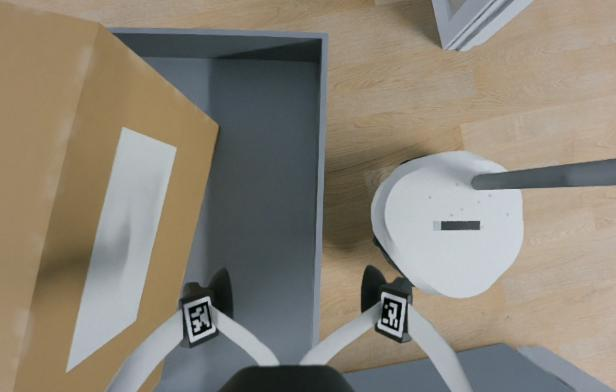

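Call:
move --r1 '{"joints":{"lift_m":0.945},"contact_limits":{"lift_m":0.2}}' --blocking false --cameras '[]'

Call:
wait --seconds 1.5 --cameras '[]'

Call:
move --r1 '{"joints":{"gripper_m":-0.037}}' --blocking false --cameras '[]'

Call:
wait --seconds 1.2 --cameras '[]'

Call:
move --r1 '{"base":{"translate_m":-0.15,"strafe_m":-0.02},"contact_limits":{"translate_m":0.6},"pace":"slow"}' --blocking false --cameras '[]'

Call:
wait --seconds 3 --cameras '["r1_wrist_camera","r1_head_right_camera"]'

Scene clock: 1263.10 s.
move: r1 moving
r1.base_odometry: x=-1.852 y=+0.402 heading=-2.366
r1.turned_by_wheels: +0.000
r1.turned_by_imu: -0.001
r1.base_tilt: forward=-1.6 right=+1.3
r1.lidar_m: 0.38 0.43 0.43 0.41 0.43 3.23 3.14 3.18 0.54 0.56 2.45 0.38
r1.base_status: not commanded
r1.joint_positions: lift_m=+1.101 arm_m=+0.250 wrist_yaw_rad=+0.001 wrist_pitch_rad=+1.572 wrist_roll_rad=+1.698 gripper_m=+0.060
r1.joint_status: lift_m moving
r1.measured_speeds: translate_m=+0.000 strafe_m=+0.000 rotate_rad=+0.000 lift_m=-0.146 arm_m=+0.000 wrist_yaw_rad=+0.000 wrist_pitch_rad=+0.000 wrist_roll_rad=+0.000
r1.motor_effort: lift_m=+10(24) arm_m=-4(4) wheel_0=+3(3) wheel_1=-1(2) wheel_2=-1(1)
r1.servo_current: wrist_yaw_rad=52(52) wrist_pitch_rad=39(39) wrist_roll_rad=46(78) gripper_m=39(46)
r1.contact_limits: lift_m 0.2; translate_m 0.2
r1.hand_pose: x=+0.4206 y=-0.0874 z=+0.9913 quat_wxyz=(+0.467, +0.530, +0.468, -0.531) (m; r1's base frame)
r1.wrist_depth_mm: 148 368 394 421 1205 1229 1255 / 153 222 421 424 1229 1205 1255 / 164 243 424 421 1205 1205 1182 / 172 264 424 427 1025 1008 1229 / 183 282 427 424 1008 1025 1255 / 194 298 198 424 188 1229 1229 / 204 256 424 143 1205 134 1205
r2: as last shown
r2.turned_by_imu: +0.002
r2.lidar_m: 0.40 5.10 3.07 1.75 1.48 1.48 0.84 0.69 0.70 0.47 0.38 0.37
r2.servo_current: wrist_yaw_rad=52(65) wrist_pitch_rad=39(46) wrist_roll_rad=39(46) gripper_m=104(111)
r2.wrist_depth_mm: - - - 161 212 179 - / - - - 163 214 180 159 / - - - 165 216 182 - / - - - 166 217 179 - / - - - 167 218 180 - / - - 187 167 180 180 - / - - - - 215 168 -
pictures: none
No camera images: "cameras" was empty.

Scene clock: 1264.50 s.
earlier move: r1 done
r1.base_odometry: x=-1.852 y=+0.402 heading=-2.366
r1.turned_by_wheels: +0.000
r1.turned_by_imu: +0.000
r1.base_tilt: forward=-1.6 right=+1.3
r1.lidar_m: 0.38 0.43 0.44 0.40 0.42 3.20 3.13 3.20 0.52 0.55 2.46 0.38
r1.base_status: not commanded
r1.joint_positions: lift_m=+0.945 arm_m=+0.250 wrist_yaw_rad=+0.001 wrist_pitch_rad=+1.572 wrist_roll_rad=+1.698 gripper_m=+0.060
r1.joint_status: all done
r1.measured_speeds: all 0
r1.motor_effort: lift_m=+12(24) arm_m=-4(4) wheel_0=+3(3) wheel_1=-2(2) wheel_2=-1(1)
r1.servo_current: wrist_yaw_rad=46(72) wrist_pitch_rad=39(52) wrist_roll_rad=46(78) gripper_m=33(52)
r1.contact_limits: lift_m 0.2; translate_m 0.2
r1.hand_pose: x=+0.4206 y=-0.0874 z=+0.8353 quat_wxyz=(+0.467, +0.530, +0.468, -0.531) (m; r1's base frame)
r1.wrist_depth_mm: 147 260 262 263 1042 1060 1098 / 154 228 263 263 1042 1060 1060 / 163 240 263 264 1060 1060 1078 / 173 260 262 263 854 842 842 / 181 260 263 264 854 842 1060 / 191 262 211 262 186 842 1060 / 206 254 262 143 1042 1078 1078
r2.base_odometry: x=-2.706 y=+0.238 heading=-1.889
r2.turned_by_wheels: +0.000
r2.turned_by_imu: +0.000
r2.base_tilt: forward=-0.7 right=+0.1
r2.lidar_m: 0.40 5.11 3.08 1.75 1.46 1.49 0.84 0.69 0.71 0.47 0.39 0.38
r2.base_status: not commanded
r2.joint_positions: lift_m=+0.920 arm_m=+0.000 wrist_yaw_rad=-0.014 wrist_pitch_rad=+0.001 wrist_roll_rad=+0.000 gripper_m=-0.029
r2.joint_status: not commanded
r2.measured_speeds: all 0
r2.motor_effort: lift_m=+20(21) arm_m=-6(7) wheel_0=+0(1) wheel_1=+0(0) wheel_2=+0(0)
r2.servo_current: wrist_yaw_rad=59(65) wrist_pitch_rad=33(46) wrist_roll_rad=46(59) gripper_m=104(111)
r2.hand_pose: x=+0.4582 y=-0.0915 z=+1.0977 quat_wxyz=(+1.000, +0.000, +0.001, -0.007) (m; r2's base frame)
r2.wrist_depth_mm: - - - 162 212 179 - / - - - 163 213 180 159 / - - - 165 216 182 - / - - - 166 217 179 - / - - - 167 219 180 - / - - 187 167 180 180 - / - - - - 215 167 -
wait: 1.40 of 1.5 s (r1 has come to rest)
pictures: none
No camera images: "cameras" was empty.

Scene clock: 1265.00 s.
move: r1 moving
r1.base_odometry: x=-1.852 y=+0.402 heading=-2.366
r1.turned_by_wheels: +0.000
r1.turned_by_imu: +0.000
r1.base_tilt: forward=-1.6 right=+1.2
r1.lidar_m: 0.37 0.43 0.43 0.41 0.44 3.21 3.12 3.21 0.53 0.54 2.46 0.37
r1.base_status: not commanded
r1.joint_positions: lift_m=+0.945 arm_m=+0.250 wrist_yaw_rad=+0.001 wrist_pitch_rad=+1.572 wrist_roll_rad=+1.698 gripper_m=+0.041
r1.joint_status: gripper_m moving
r1.measured_speeds: all 0
r1.motor_effort: lift_m=+12(12) arm_m=-4(4) wheel_0=+3(3) wheel_1=-1(1) wheel_2=-1(1)
r1.servo_current: wrist_yaw_rad=52(65) wrist_pitch_rad=39(46) wrist_roll_rad=26(65) gripper_m=104(104)
r1.contact_limits: lift_m 0.2; translate_m 0.2
r1.hand_pose: x=+0.4206 y=-0.0874 z=+0.8353 quat_wxyz=(+0.467, +0.530, +0.468, -0.531) (m; r1's base frame)
r1.wrist_depth_mm: 147 262 262 264 1060 1060 1078 / 154 229 262 262 1060 1078 1078 / 163 239 262 263 1042 1042 1042 / 173 258 262 264 878 854 854 / 181 260 262 263 866 842 1060 / 191 260 208 263 189 854 1060 / 205 256 262 144 1060 1060 1078
r2: as last shown
r2.lidar_m: 0.40 5.09 3.03 1.73 1.49 1.46 0.83 0.70 0.72 0.47 0.39 0.40
r2.motor_effort: lift_m=+20(20) arm_m=-6(7) wheel_0=+0(1) wheel_1=+0(0) wheel_2=+0(0)
r2.servo_current: wrist_yaw_rad=52(65) wrist_pitch_rad=33(46) wrist_roll_rad=33(46) gripper_m=104(104)
r2.wrist_depth_mm: - - - 162 212 179 - / - - - 163 213 180 160 / - - - 165 216 181 - / - - - 166 218 179 - / - - - 167 219 180 - / - - 187 167 180 180 - / - - - - 214 168 -
pictures: none
No camera images: "cameras" was empty.

Scene clock: 1266.17 s.
earlier move: r1 done
r1.base_odometry: x=-1.852 y=+0.402 heading=-2.366
r1.turned_by_wheels: +0.000
r1.turned_by_imu: +0.000
r1.base_tilt: forward=-1.6 right=+1.3
r1.lidar_m: 0.38 0.43 0.44 0.40 0.44 3.26 3.12 3.21 0.55 0.53 2.44 0.40
r1.base_status: not commanded
r1.joint_positions: lift_m=+0.945 arm_m=+0.250 wrist_yaw_rad=+0.000 wrist_pitch_rad=+1.579 wrist_roll_rad=+1.698 gripper_m=-0.036
r1.joint_status: all done
r1.measured_speeds: all 0
r1.motor_effort: lift_m=+15(15) arm_m=+4(4) wheel_0=+2(3) wheel_1=-1(2) wheel_2=-1(1)
r1.servo_current: wrist_yaw_rad=46(65) wrist_pitch_rad=46(59) wrist_roll_rad=39(72) gripper_m=78(176)
r1.contact_limits: lift_m 0.2; translate_m 0.2
r1.hand_pose: x=+0.4185 y=-0.0874 z=+0.8351 quat_wxyz=(+0.465, +0.529, +0.469, -0.533) (m; r1's base frame)
r1.wrist_depth_mm: 180 258 260 260 1042 1060 1060 / 183 258 258 263 1060 1060 1042 / 192 258 260 263 1078 1060 1060 / 205 258 259 262 866 842 866 / 209 258 259 262 878 854 1060 / 220 256 210 198 183 854 1078 / 231 257 257 181 1060 135 1042
r2.base_odometry: x=-2.706 y=+0.238 heading=-1.889
r2.turned_by_wheels: +0.000
r2.turned_by_imu: +0.000
r2.base_tilt: forward=-0.6 right=+0.1
r2.lidar_m: 0.41 5.08 3.07 1.72 1.48 1.47 0.86 0.70 0.69 0.48 0.40 0.38
r2.base_status: not commanded
r2.joint_positions: lift_m=+0.920 arm_m=+0.000 wrist_yaw_rad=-0.014 wrist_pitch_rad=+0.001 wrist_roll_rad=+0.000 gripper_m=-0.029
r2.joint_status: not commanded
r2.measured_speeds: all 0
r2.motor_effort: lift_m=+20(21) arm_m=-6(7) wheel_0=+0(1) wheel_1=+0(0) wheel_2=-1(1)
r2.servo_current: wrist_yaw_rad=59(65) wrist_pitch_rad=46(46) wrist_roll_rad=52(52) gripper_m=98(111)
r2.hand_pose: x=+0.4582 y=-0.0915 z=+1.0977 quat_wxyz=(+1.000, +0.000, +0.001, -0.007) (m; r2's base frame)
r2.wrist_depth_mm: - - - 162 213 179 - / - - - 163 214 180 159 / - - - 165 215 182 - / - - - 165 217 179 - / - - - 167 219 179 - / - - 187 167 180 180 - / - - - - 214 168 -
wait: 1.17 of 1.2 s (r1 has come to rest)
pictures: none
No camera images: "cameras" was empty.

Scene clock: 1266.67 s.
move: r1 moving
r1.base_odometry: x=-1.845 y=+0.412 heading=-2.366
r1.turned_by_wheels: +0.000
r1.turned_by_imu: +0.000
r1.base_tilt: forward=-1.6 right=+1.2
r1.lidar_m: 0.40 0.45 0.43 0.41 0.44 3.20 3.11 3.20 0.52 0.53 2.46 0.40
r1.base_status: translate_m moving; strafe_m moving
r1.joint_positions: lift_m=+0.945 arm_m=+0.250 wrist_yaw_rad=+0.000 wrist_pitch_rad=+1.572 wrist_roll_rad=+1.698 gripper_m=-0.036
r1.joint_status: not commanded
r1.measured_speeds: translate_m=-0.049 strafe_m=-0.007 rotate_rad=+0.000 lift_m=+0.000 arm_m=+0.000 wrist_yaw_rad=+0.000 wrist_pitch_rad=-0.017 wrist_roll_rad=+0.000
r1.motor_effort: lift_m=+15(15) arm_m=+4(4) wheel_0=+1(2) wheel_1=-4(6) wheel_2=+6(9)
r1.servo_current: wrist_yaw_rad=59(65) wrist_pitch_rad=46(59) wrist_roll_rad=46(65) gripper_m=78(85)
r1.contact_limits: lift_m 0.2; translate_m 0.6
r1.hand_pose: x=+0.4204 y=-0.0874 z=+0.8351 quat_wxyz=(+0.467, +0.531, +0.467, -0.531) (m; r1's base frame)
r1.wrist_depth_mm: 262 260 260 262 1042 1060 1060 / 186 262 260 262 1060 1060 1060 / 195 263 262 260 1042 854 1060 / 204 262 262 262 1008 842 842 / 214 262 262 260 1060 831 854 / 226 262 212 196 854 854 1078 / 234 151 263 193 177 - 1042
r2: as last shown
r2.base_tilt: forward=-0.6 right=+0.0
r2.lidar_m: 0.40 5.09 3.08 1.76 1.48 1.48 0.82 0.72 0.72 0.47 0.39 0.39
r2.motor_effort: lift_m=+20(20) arm_m=-7(7) wheel_0=+0(1) wheel_1=+0(0) wheel_2=+0(1)
r2.servo_current: wrist_yaw_rad=65(65) wrist_pitch_rad=33(46) wrist_roll_rad=33(59) gripper_m=104(111)
r2.wrist_depth_mm: - - - 162 212 179 - / - - - 163 213 180 159 / - - - 165 216 181 - / - - - 166 217 179 - / - - - 167 219 179 - / - - 187 167 180 180 - / - - - - 214 168 -
pictures: none
No camera images: "cameras" was empty.

Scene clock: 1268.97 s.
earlier move: r1 done
r1.base_odometry: x=-1.760 y=+0.521 heading=-2.366
r1.turned_by_wheels: +0.000
r1.turned_by_imu: +0.000
r1.base_tilt: forward=-1.6 right=+1.3
r1.lidar_m: 0.42 0.49 0.46 0.43 0.48 3.11 2.96 3.05 2.57 0.49 2.42 0.42
r1.base_status: done
r1.joint_positions: lift_m=+0.945 arm_m=+0.250 wrist_yaw_rad=+0.002 wrist_pitch_rad=+1.556 wrist_roll_rad=+1.699 gripper_m=-0.036
r1.joint_status: not commanded
r1.measured_speeds: all 0
r1.motor_effort: lift_m=+15(15) arm_m=-3(4) wheel_0=-3(10) wheel_1=-3(8) wheel_2=+7(13)
r1.servo_current: wrist_yaw_rad=52(65) wrist_pitch_rad=78(91) wrist_roll_rad=46(65) gripper_m=65(85)
r1.contact_limits: lift_m 0.2; translate_m 0.6
r1.hand_pose: x=+0.4253 y=-0.0874 z=+0.8352 quat_wxyz=(+0.471, +0.534, +0.464, -0.527) (m; r1's base frame)
r1.wrist_depth_mm: 181 266 265 264 1042 1025 1025 / 184 266 265 264 1025 1042 1042 / 197 265 265 265 1042 1060 1025 / 208 266 266 264 1042 831 820 / 220 267 265 1060 1060 831 831 / 237 267 202 195 1042 842 1042 / 252 153 267 195 164 1025 1042
r2.base_odometry: x=-2.706 y=+0.238 heading=-1.889
r2.turned_by_wheels: +0.000
r2.turned_by_imu: +0.000
r2.base_tilt: forward=-0.7 right=+0.1
r2.lidar_m: 0.39 5.09 3.04 1.74 1.48 1.48 0.85 0.70 0.69 0.49 0.40 0.39
r2.base_status: not commanded
r2.joint_positions: lift_m=+0.920 arm_m=+0.000 wrist_yaw_rad=-0.014 wrist_pitch_rad=+0.001 wrist_roll_rad=+0.000 gripper_m=-0.029
r2.joint_status: not commanded
r2.measured_speeds: all 0
r2.motor_effort: lift_m=+20(20) arm_m=-6(7) wheel_0=+0(1) wheel_1=+0(0) wheel_2=+0(1)
r2.servo_current: wrist_yaw_rad=52(72) wrist_pitch_rad=39(46) wrist_roll_rad=46(59) gripper_m=98(111)
r2.hand_pose: x=+0.4582 y=-0.0915 z=+1.0977 quat_wxyz=(+1.000, +0.000, +0.001, -0.007) (m; r2's base frame)
r2.wrist_depth_mm: - - - 162 212 179 - / - - - 163 214 181 159 / - - - 165 216 181 - / - - - 166 217 178 - / - - - 166 218 180 - / - - 186 167 179 180 - / - - - - 213 168 -
wait: 2.30 of 3 s (r1 has come to rest)
pictures: r1_head_right_camera, r1_wrist_camera
Images, in order (width x height): r1_head_right_camera 420x672, r1_wrist_camera 616x392.

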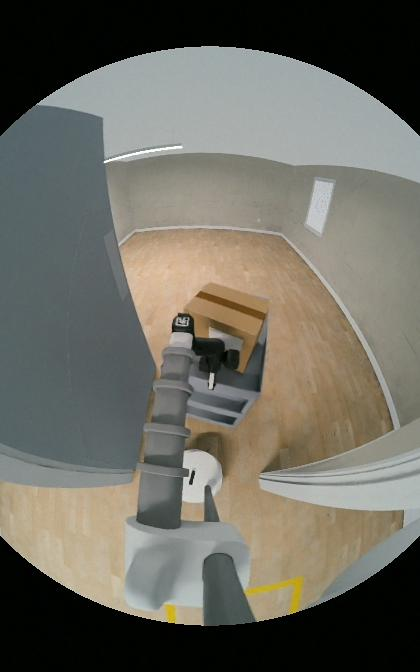

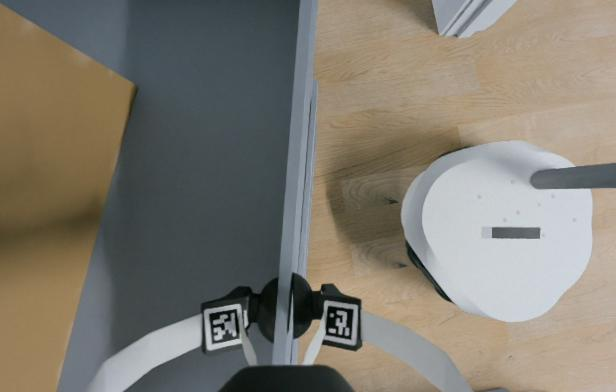

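Call:
move --r1 '{"base":{"translate_m":-0.35,"strafe_m":-0.04},"contact_limits":{"translate_m":0.6},"pace":"slow"}' --blocking false --cameras '[]'

Call:
wait --seconds 5 --cameras '["r1_wrist_camera","r1_head_right_camera"]'

Scene clock: 1274.57 s.
move: r1 moving
r1.base_odometry: x=-1.752 y=+0.531 heading=-2.366
r1.turned_by_wheels: +0.000
r1.turned_by_imu: +0.000
r1.base_tilt: forward=-1.5 right=+1.3
r1.lidar_m: 0.42 0.51 0.46 0.43 0.52 3.07 2.95 3.05 2.57 0.47 2.45 0.43
r1.base_status: translate_m moving; strafe_m moving
r1.joint_positions: lift_m=+0.945 arm_m=+0.250 wrist_yaw_rad=+0.002 wrist_pitch_rad=+1.556 wrist_roll_rad=+1.699 gripper_m=-0.036
r1.joint_status: not commanded
r1.measured_speeds: translate_m=-0.048 strafe_m=-0.005 rotate_rad=+0.001 lift_m=+0.000 arm_m=+0.000 wrist_yaw_rad=+0.000 wrist_pitch_rad=+0.000 wrist_roll_rad=+0.000
r1.motor_effort: lift_m=+15(15) arm_m=-3(4) wheel_0=-5(6) wheel_1=-5(7) wheel_2=+13(13)
r1.servo_current: wrist_yaw_rad=65(72) wrist_pitch_rad=78(85) wrist_roll_rad=59(59) gripper_m=65(72)
r1.contact_limits: lift_m 0.2; translate_m 0.6
r1.hand_pose: x=+0.4253 y=-0.0874 z=+0.8352 quat_wxyz=(+0.471, +0.534, +0.464, -0.527) (m; r1's base frame)
r1.wrist_depth_mm: 267 265 265 264 1025 1025 1025 / 192 266 264 263 1042 1025 1042 / 201 265 265 1078 1042 1025 1025 / 215 265 264 1042 1060 831 820 / 229 266 264 1042 1042 831 820 / 244 266 190 195 1060 854 1025 / 260 151 266 194 150 1042 1042
r2: as last shown
r2.turned_by_imu: +0.001
r2.lidar_m: 0.38 5.07 3.04 1.72 1.48 1.47 0.83 0.69 0.70 0.47 0.40 0.39
r2.motor_effort: lift_m=+20(20) arm_m=-6(7) wheel_0=+0(0) wheel_1=+0(0) wheel_2=+0(1)
r2.servo_current: wrist_yaw_rad=52(59) wrist_pitch_rad=33(39) wrist_roll_rad=46(52) gripper_m=104(104)
r2.wrist_depth_mm: - - - 161 212 179 - / - - - 163 213 181 159 / - - - 165 216 182 - / - - - 166 217 179 - / - - - 167 218 180 - / - - 187 167 180 180 - / - - - - 214 168 -
pictures: none
No camera images: "cameras" was empty.

Scene clock: 1278.87 s.
earlier move: r1 done
r1.base_odometry: x=-1.538 y=+0.795 heading=-2.365
r1.turned_by_wheels: +0.001
r1.turned_by_imu: +0.003
r1.base_tilt: forward=-1.6 right=+1.3
r1.lidar_m: 0.31 0.30 0.55 0.73 2.45 2.72 2.61 2.71 2.45 0.95 0.51 0.46
r1.base_status: done
r1.joint_positions: lift_m=+0.945 arm_m=+0.250 wrist_yaw_rad=+0.002 wrist_pitch_rad=+1.565 wrist_roll_rad=+1.699 gripper_m=-0.036
r1.joint_status: not commanded
r1.measured_speeds: all 0
r1.motor_effort: lift_m=+15(15) arm_m=-4(4) wheel_0=+4(6) wheel_1=+0(8) wheel_2=+10(14)
r1.servo_current: wrist_yaw_rad=52(72) wrist_pitch_rad=46(91) wrist_roll_rad=39(65) gripper_m=72(78)
r1.contact_limits: lift_m 0.2; translate_m 0.6
r1.hand_pose: x=+0.4229 y=-0.0874 z=+0.8351 quat_wxyz=(+0.469, +0.532, +0.466, -0.529) (m; r1's base frame)
r1.wrist_depth_mm: 201 1042 1042 1060 1042 1060 1042 / 236 254 1060 1042 1042 1042 1042 / 262 263 1060 1060 1042 1042 1042 / 264 263 231 1060 1042 842 842 / 264 263 262 544 1060 842 831 / 237 264 264 199 176 831 1025 / 220 158 178 234 274 1042 1042
r2.base_odometry: x=-2.706 y=+0.238 heading=-1.889
r2.turned_by_wheels: +0.000
r2.turned_by_imu: +0.001
r2.base_tilt: forward=-0.6 right=+0.1
r2.lidar_m: 0.40 5.11 3.06 1.75 1.48 1.48 0.85 0.69 0.72 0.47 0.40 0.40
r2.base_status: not commanded
r2.joint_positions: lift_m=+0.920 arm_m=+0.000 wrist_yaw_rad=-0.015 wrist_pitch_rad=+0.001 wrist_roll_rad=+0.000 gripper_m=-0.029
r2.joint_status: not commanded
r2.measured_speeds: all 0
r2.motor_effort: lift_m=+20(20) arm_m=-6(7) wheel_0=+0(1) wheel_1=+0(1) wheel_2=+0(1)
r2.servo_current: wrist_yaw_rad=46(65) wrist_pitch_rad=39(46) wrist_roll_rad=39(59) gripper_m=98(111)
r2.hand_pose: x=+0.4581 y=-0.0918 z=+1.0977 quat_wxyz=(+1.000, +0.000, +0.001, -0.008) (m; r2's base frame)
r2.wrist_depth_mm: - - - 162 212 179 - / - - - 163 213 180 159 / - - - 164 221 181 - / - - - 166 217 179 - / - - - 166 219 180 - / - - 186 167 180 180 - / - - - - 214 171 -
wait: 4.30 of 5 s (r1 has come to rest)
pictures: r1_head_right_camera, r1_wrist_camera
Images, in order (width x height): r1_head_right_camera 420x672, r1_wrist_camera 616x392.

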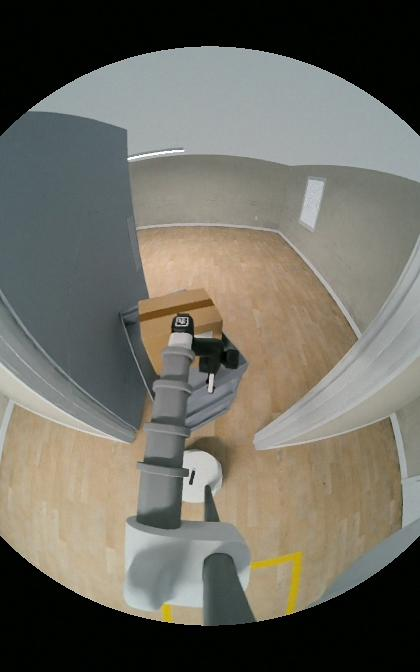

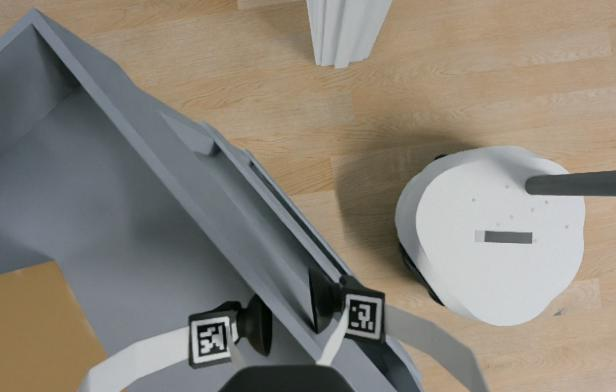

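Call:
move --r1 '{"joints":{"gripper_m":0.06}}' --blocking false --cameras '[]'

Call:
wait --seconds 1.2 --cameras '[]'

Call:
move --r1 '{"joints":{"wrist_roll_rad":0.95},"speeds":{"wrist_roll_rad":0.8}}' --blocking false --cameras '[]'

Call:
wait --seconds 1.5 --cameras '["r1_wrist_camera","r1_head_left_camera"]'

Scene clock: 1322.07 s.
move: r1 moving
r1.base_odometry: x=-1.538 y=+0.795 heading=-2.365
r1.turned_by_wheels: +0.000
r1.turned_by_imu: -0.003
r1.base_tilt: forward=-1.6 right=+1.3
r1.lidar_m: 0.32 0.29 0.55 0.72 2.44 2.72 2.61 2.72 2.44 0.92 0.49 0.49
r1.base_status: not commanded
r1.joint_positions: lift_m=+0.945 arm_m=+0.250 wrist_yaw_rad=+0.002 wrist_pitch_rad=+1.565 wrist_roll_rad=+1.699 gripper_m=-0.011
r1.joint_status: gripper_m moving
r1.measured_speeds: all 0
r1.motor_effort: lift_m=+15(15) arm_m=-4(4) wheel_0=+4(4) wheel_1=+0(1) wheel_2=+10(10)
r1.servo_current: wrist_yaw_rad=52(65) wrist_pitch_rad=52(59) wrist_roll_rad=46(52) gripper_m=59(72)
r1.contact_limits: lift_m 0.2; translate_m 0.6
r1.hand_pose: x=+0.4229 y=-0.0874 z=+0.8351 quat_wxyz=(+0.469, +0.532, +0.466, -0.529) (m; r1's base frame)
r1.wrist_depth_mm: 201 1042 1060 1025 1060 1060 1042 / 234 260 1060 1042 1078 1025 1060 / 266 259 585 1042 1042 1060 1025 / 267 265 235 1060 1042 831 831 / 266 266 265 891 1060 831 842 / 237 266 199 202 181 842 1025 / 219 162 265 211 466 133 1042
r2: as last shown
r2.turned_by_imu: +0.006
r2.base_tilt: forward=-0.7 right=+0.0
r2.lidar_m: 0.40 5.10 3.04 1.73 1.48 1.48 0.85 0.71 0.69 0.46 0.39 0.40
r2.motor_effort: lift_m=+20(20) arm_m=-7(7) wheel_0=+0(1) wheel_1=+0(0) wheel_2=+0(0)
r2.servo_current: wrist_yaw_rad=59(59) wrist_pitch_rad=39(46) wrist_roll_rad=46(52) gripper_m=98(111)
r2.wrist_depth_mm: - - - 162 212 179 - / - - - 163 213 180 159 / - - - 165 221 181 - / - - - 166 217 179 - / - - - 167 218 179 - / - - 186 167 181 180 - / - - - - 214 172 -
pictures: none
No camera images: "cameras" was empty.

Scene clock: 1323.23 s.
earlier move: r1 done
r1.base_odometry: x=-1.538 y=+0.795 heading=-2.365
r1.turned_by_wheels: +0.000
r1.turned_by_imu: -0.001
r1.base_tilt: forward=-1.6 right=+1.3
r1.lidar_m: 0.31 0.28 0.56 0.73 2.46 2.72 2.60 2.70 2.47 0.92 0.51 0.47
r1.base_status: not commanded
r1.joint_positions: lift_m=+0.945 arm_m=+0.250 wrist_yaw_rad=+0.002 wrist_pitch_rad=+1.568 wrist_roll_rad=+1.699 gripper_m=+0.060
r1.joint_status: all done
r1.measured_speeds: all 0
r1.motor_effort: lift_m=+15(15) arm_m=-3(4) wheel_0=+4(5) wheel_1=-1(1) wheel_2=+4(10)
r1.servo_current: wrist_yaw_rad=52(65) wrist_pitch_rad=46(59) wrist_roll_rad=52(65) gripper_m=39(78)
r1.contact_limits: lift_m 0.2; translate_m 0.6
r1.hand_pose: x=+0.4218 y=-0.0874 z=+0.8351 quat_wxyz=(+0.468, +0.531, +0.467, -0.530) (m; r1's base frame)
r1.wrist_depth_mm: 1042 1060 1025 1060 1060 1042 1025 / 223 1060 1042 1042 1042 1060 1042 / 264 239 1042 1060 1060 1060 1042 / 260 263 243 1078 1060 842 831 / 262 263 235 1060 946 842 842 / 252 263 194 222 186 842 1042 / 227 250 264 143 1078 1042 1042
r2.base_odometry: x=-2.706 y=+0.238 heading=-1.889
r2.turned_by_wheels: +0.000
r2.turned_by_imu: +0.000
r2.base_tilt: forward=-0.6 right=+0.1
r2.lidar_m: 0.41 5.10 3.06 1.75 1.49 1.47 0.85 0.71 0.69 0.47 0.40 0.40
r2.base_status: not commanded
r2.joint_positions: lift_m=+0.920 arm_m=+0.000 wrist_yaw_rad=-0.015 wrist_pitch_rad=+0.001 wrist_roll_rad=+0.000 gripper_m=-0.029
r2.joint_status: not commanded
r2.measured_speeds: all 0
r2.motor_effort: lift_m=+20(20) arm_m=-6(7) wheel_0=+0(1) wheel_1=+0(1) wheel_2=+0(1)
r2.servo_current: wrist_yaw_rad=46(59) wrist_pitch_rad=39(46) wrist_roll_rad=52(52) gripper_m=104(111)
r2.hand_pose: x=+0.4581 y=-0.0918 z=+1.0977 quat_wxyz=(+1.000, +0.000, +0.001, -0.008) (m; r2's base frame)
r2.wrist_depth_mm: - - - 161 212 179 - / - - - 163 213 180 159 / - - - 164 216 181 - / - - - 166 217 179 - / - - - 166 219 179 - / - - 186 166 181 180 - / - - - - 213 172 -
wait: 1.17 of 1.2 s (r1 has come to rest)
pictures: none
No camera images: "cameras" was empty.

Scene clock: 1323.73 s.
move: r1 moving
r1.base_odometry: x=-1.538 y=+0.795 heading=-2.365
r1.turned_by_wheels: +0.000
r1.turned_by_imu: +0.000
r1.base_tilt: forward=-1.6 right=+1.2
r1.lidar_m: 0.31 0.30 0.53 0.75 2.47 2.72 2.60 2.71 2.45 0.96 0.51 0.45
r1.base_status: not commanded
r1.joint_positions: lift_m=+0.945 arm_m=+0.250 wrist_yaw_rad=+0.002 wrist_pitch_rad=+1.568 wrist_roll_rad=+1.388 gripper_m=+0.060
r1.joint_status: wrist_roll_rad moving
r1.measured_speeds: translate_m=+0.000 strafe_m=+0.000 rotate_rad=+0.000 lift_m=+0.000 arm_m=+0.000 wrist_yaw_rad=+0.000 wrist_pitch_rad=+0.000 wrist_roll_rad=-0.800
r1.motor_effort: lift_m=+15(15) arm_m=-4(4) wheel_0=+4(4) wheel_1=+0(1) wheel_2=+4(4)
r1.servo_current: wrist_yaw_rad=52(65) wrist_pitch_rad=46(52) wrist_roll_rad=65(85) gripper_m=39(46)
r1.contact_limits: lift_m 0.2; translate_m 0.6
r1.hand_pose: x=+0.4218 y=-0.0874 z=+0.8351 quat_wxyz=(+0.545, +0.452, +0.543, -0.451) (m; r1's base frame)
r1.wrist_depth_mm: 216 240 1060 1042 723 1042 1078 / 264 263 1042 1060 1042 1060 1042 / 263 262 243 1042 1042 1060 1060 / 262 263 263 1042 1060 1042 1042 / 243 263 262 1042 904 854 831 / 232 263 197 231 189 854 842 / 223 254 264 143 1060 842 1042
r2: as last shown
r2.base_tilt: forward=-0.6 right=+0.0
r2.lidar_m: 0.40 5.10 3.08 1.73 1.48 1.49 0.85 0.73 0.71 0.47 0.39 0.39
r2.motor_effort: lift_m=+20(20) arm_m=-6(6) wheel_0=+0(0) wheel_1=+0(0) wheel_2=+0(0)
r2.servo_current: wrist_yaw_rad=52(59) wrist_pitch_rad=39(46) wrist_roll_rad=52(59) gripper_m=98(111)
r2.wrist_depth_mm: - - - 161 212 178 - / - - - 163 213 180 159 / - - - 164 216 182 - / - - - 166 217 178 - / - - - 166 219 179 - / - - 186 166 180 180 - / - - - - 214 172 -
pictures: none
No camera images: "cameras" was empty.

Scene clock: 1324.67 s.
earlier move: r1 done
r1.base_odometry: x=-1.538 y=+0.795 heading=-2.365
r1.turned_by_wheels: +0.000
r1.turned_by_imu: +0.000
r1.base_tilt: forward=-1.6 right=+1.3
r1.lidar_m: 0.32 0.29 0.55 0.71 2.48 2.71 2.59 2.71 2.44 0.94 0.49 0.46
r1.base_status: not commanded
r1.joint_positions: lift_m=+0.945 arm_m=+0.250 wrist_yaw_rad=+0.002 wrist_pitch_rad=+1.568 wrist_roll_rad=+0.952 gripper_m=+0.060
r1.joint_status: all done
r1.measured_speeds: all 0
r1.motor_effort: lift_m=+15(15) arm_m=-4(4) wheel_0=+4(5) wheel_1=+0(1) wheel_2=+4(4)
r1.servo_current: wrist_yaw_rad=52(65) wrist_pitch_rad=39(52) wrist_roll_rad=65(85) gripper_m=46(46)
r1.contact_limits: lift_m 0.2; translate_m 0.6
r1.hand_pose: x=+0.4218 y=-0.0874 z=+0.8351 quat_wxyz=(+0.630, +0.324, +0.628, -0.323) (m; r1's base frame)
r1.wrist_depth_mm: 263 263 263 1060 1042 976 452 / 203 263 262 1042 1042 654 609 / 200 262 262 1042 1060 1042 1060 / 215 263 262 1078 1060 1042 1060 / 222 262 263 1042 1060 1060 1042 / 238 263 211 1042 187 831 1042 / 240 263 263 143 842 741 1060
r2.base_odometry: x=-2.706 y=+0.238 heading=-1.889
r2.turned_by_wheels: +0.000
r2.turned_by_imu: +0.000
r2.base_tilt: forward=-0.6 right=+0.1
r2.lidar_m: 0.40 5.09 3.05 1.77 1.48 1.48 0.85 0.71 0.70 0.44 0.40 0.41
r2.base_status: not commanded
r2.joint_positions: lift_m=+0.920 arm_m=+0.000 wrist_yaw_rad=-0.015 wrist_pitch_rad=+0.001 wrist_roll_rad=+0.000 gripper_m=-0.029
r2.joint_status: not commanded
r2.measured_speeds: all 0
r2.motor_effort: lift_m=+20(20) arm_m=-7(7) wheel_0=+0(1) wheel_1=+0(0) wheel_2=+0(0)
r2.servo_current: wrist_yaw_rad=72(72) wrist_pitch_rad=39(46) wrist_roll_rad=46(59) gripper_m=98(111)
r2.hand_pose: x=+0.4581 y=-0.0918 z=+1.0977 quat_wxyz=(+1.000, +0.000, +0.001, -0.008) (m; r2's base frame)
r2.wrist_depth_mm: - - - 161 212 179 - / - - - 163 213 180 159 / - - - 164 215 182 - / - - - 166 216 179 - / - - - 167 218 180 - / - - 187 166 180 180 - / - - - - 213 172 -
wait: 0.93 of 1.5 s (r1 has come to rest)
pictures: r1_head_left_camera, r1_wrist_camera
Images, in order (width x height): r1_head_left_camera 420x672, r1_wrist_camera 616x392.

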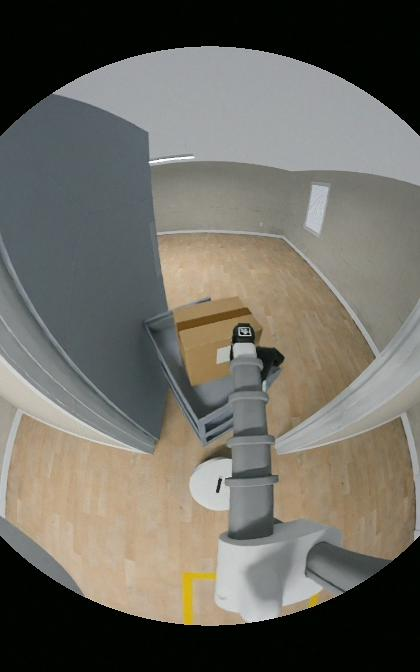

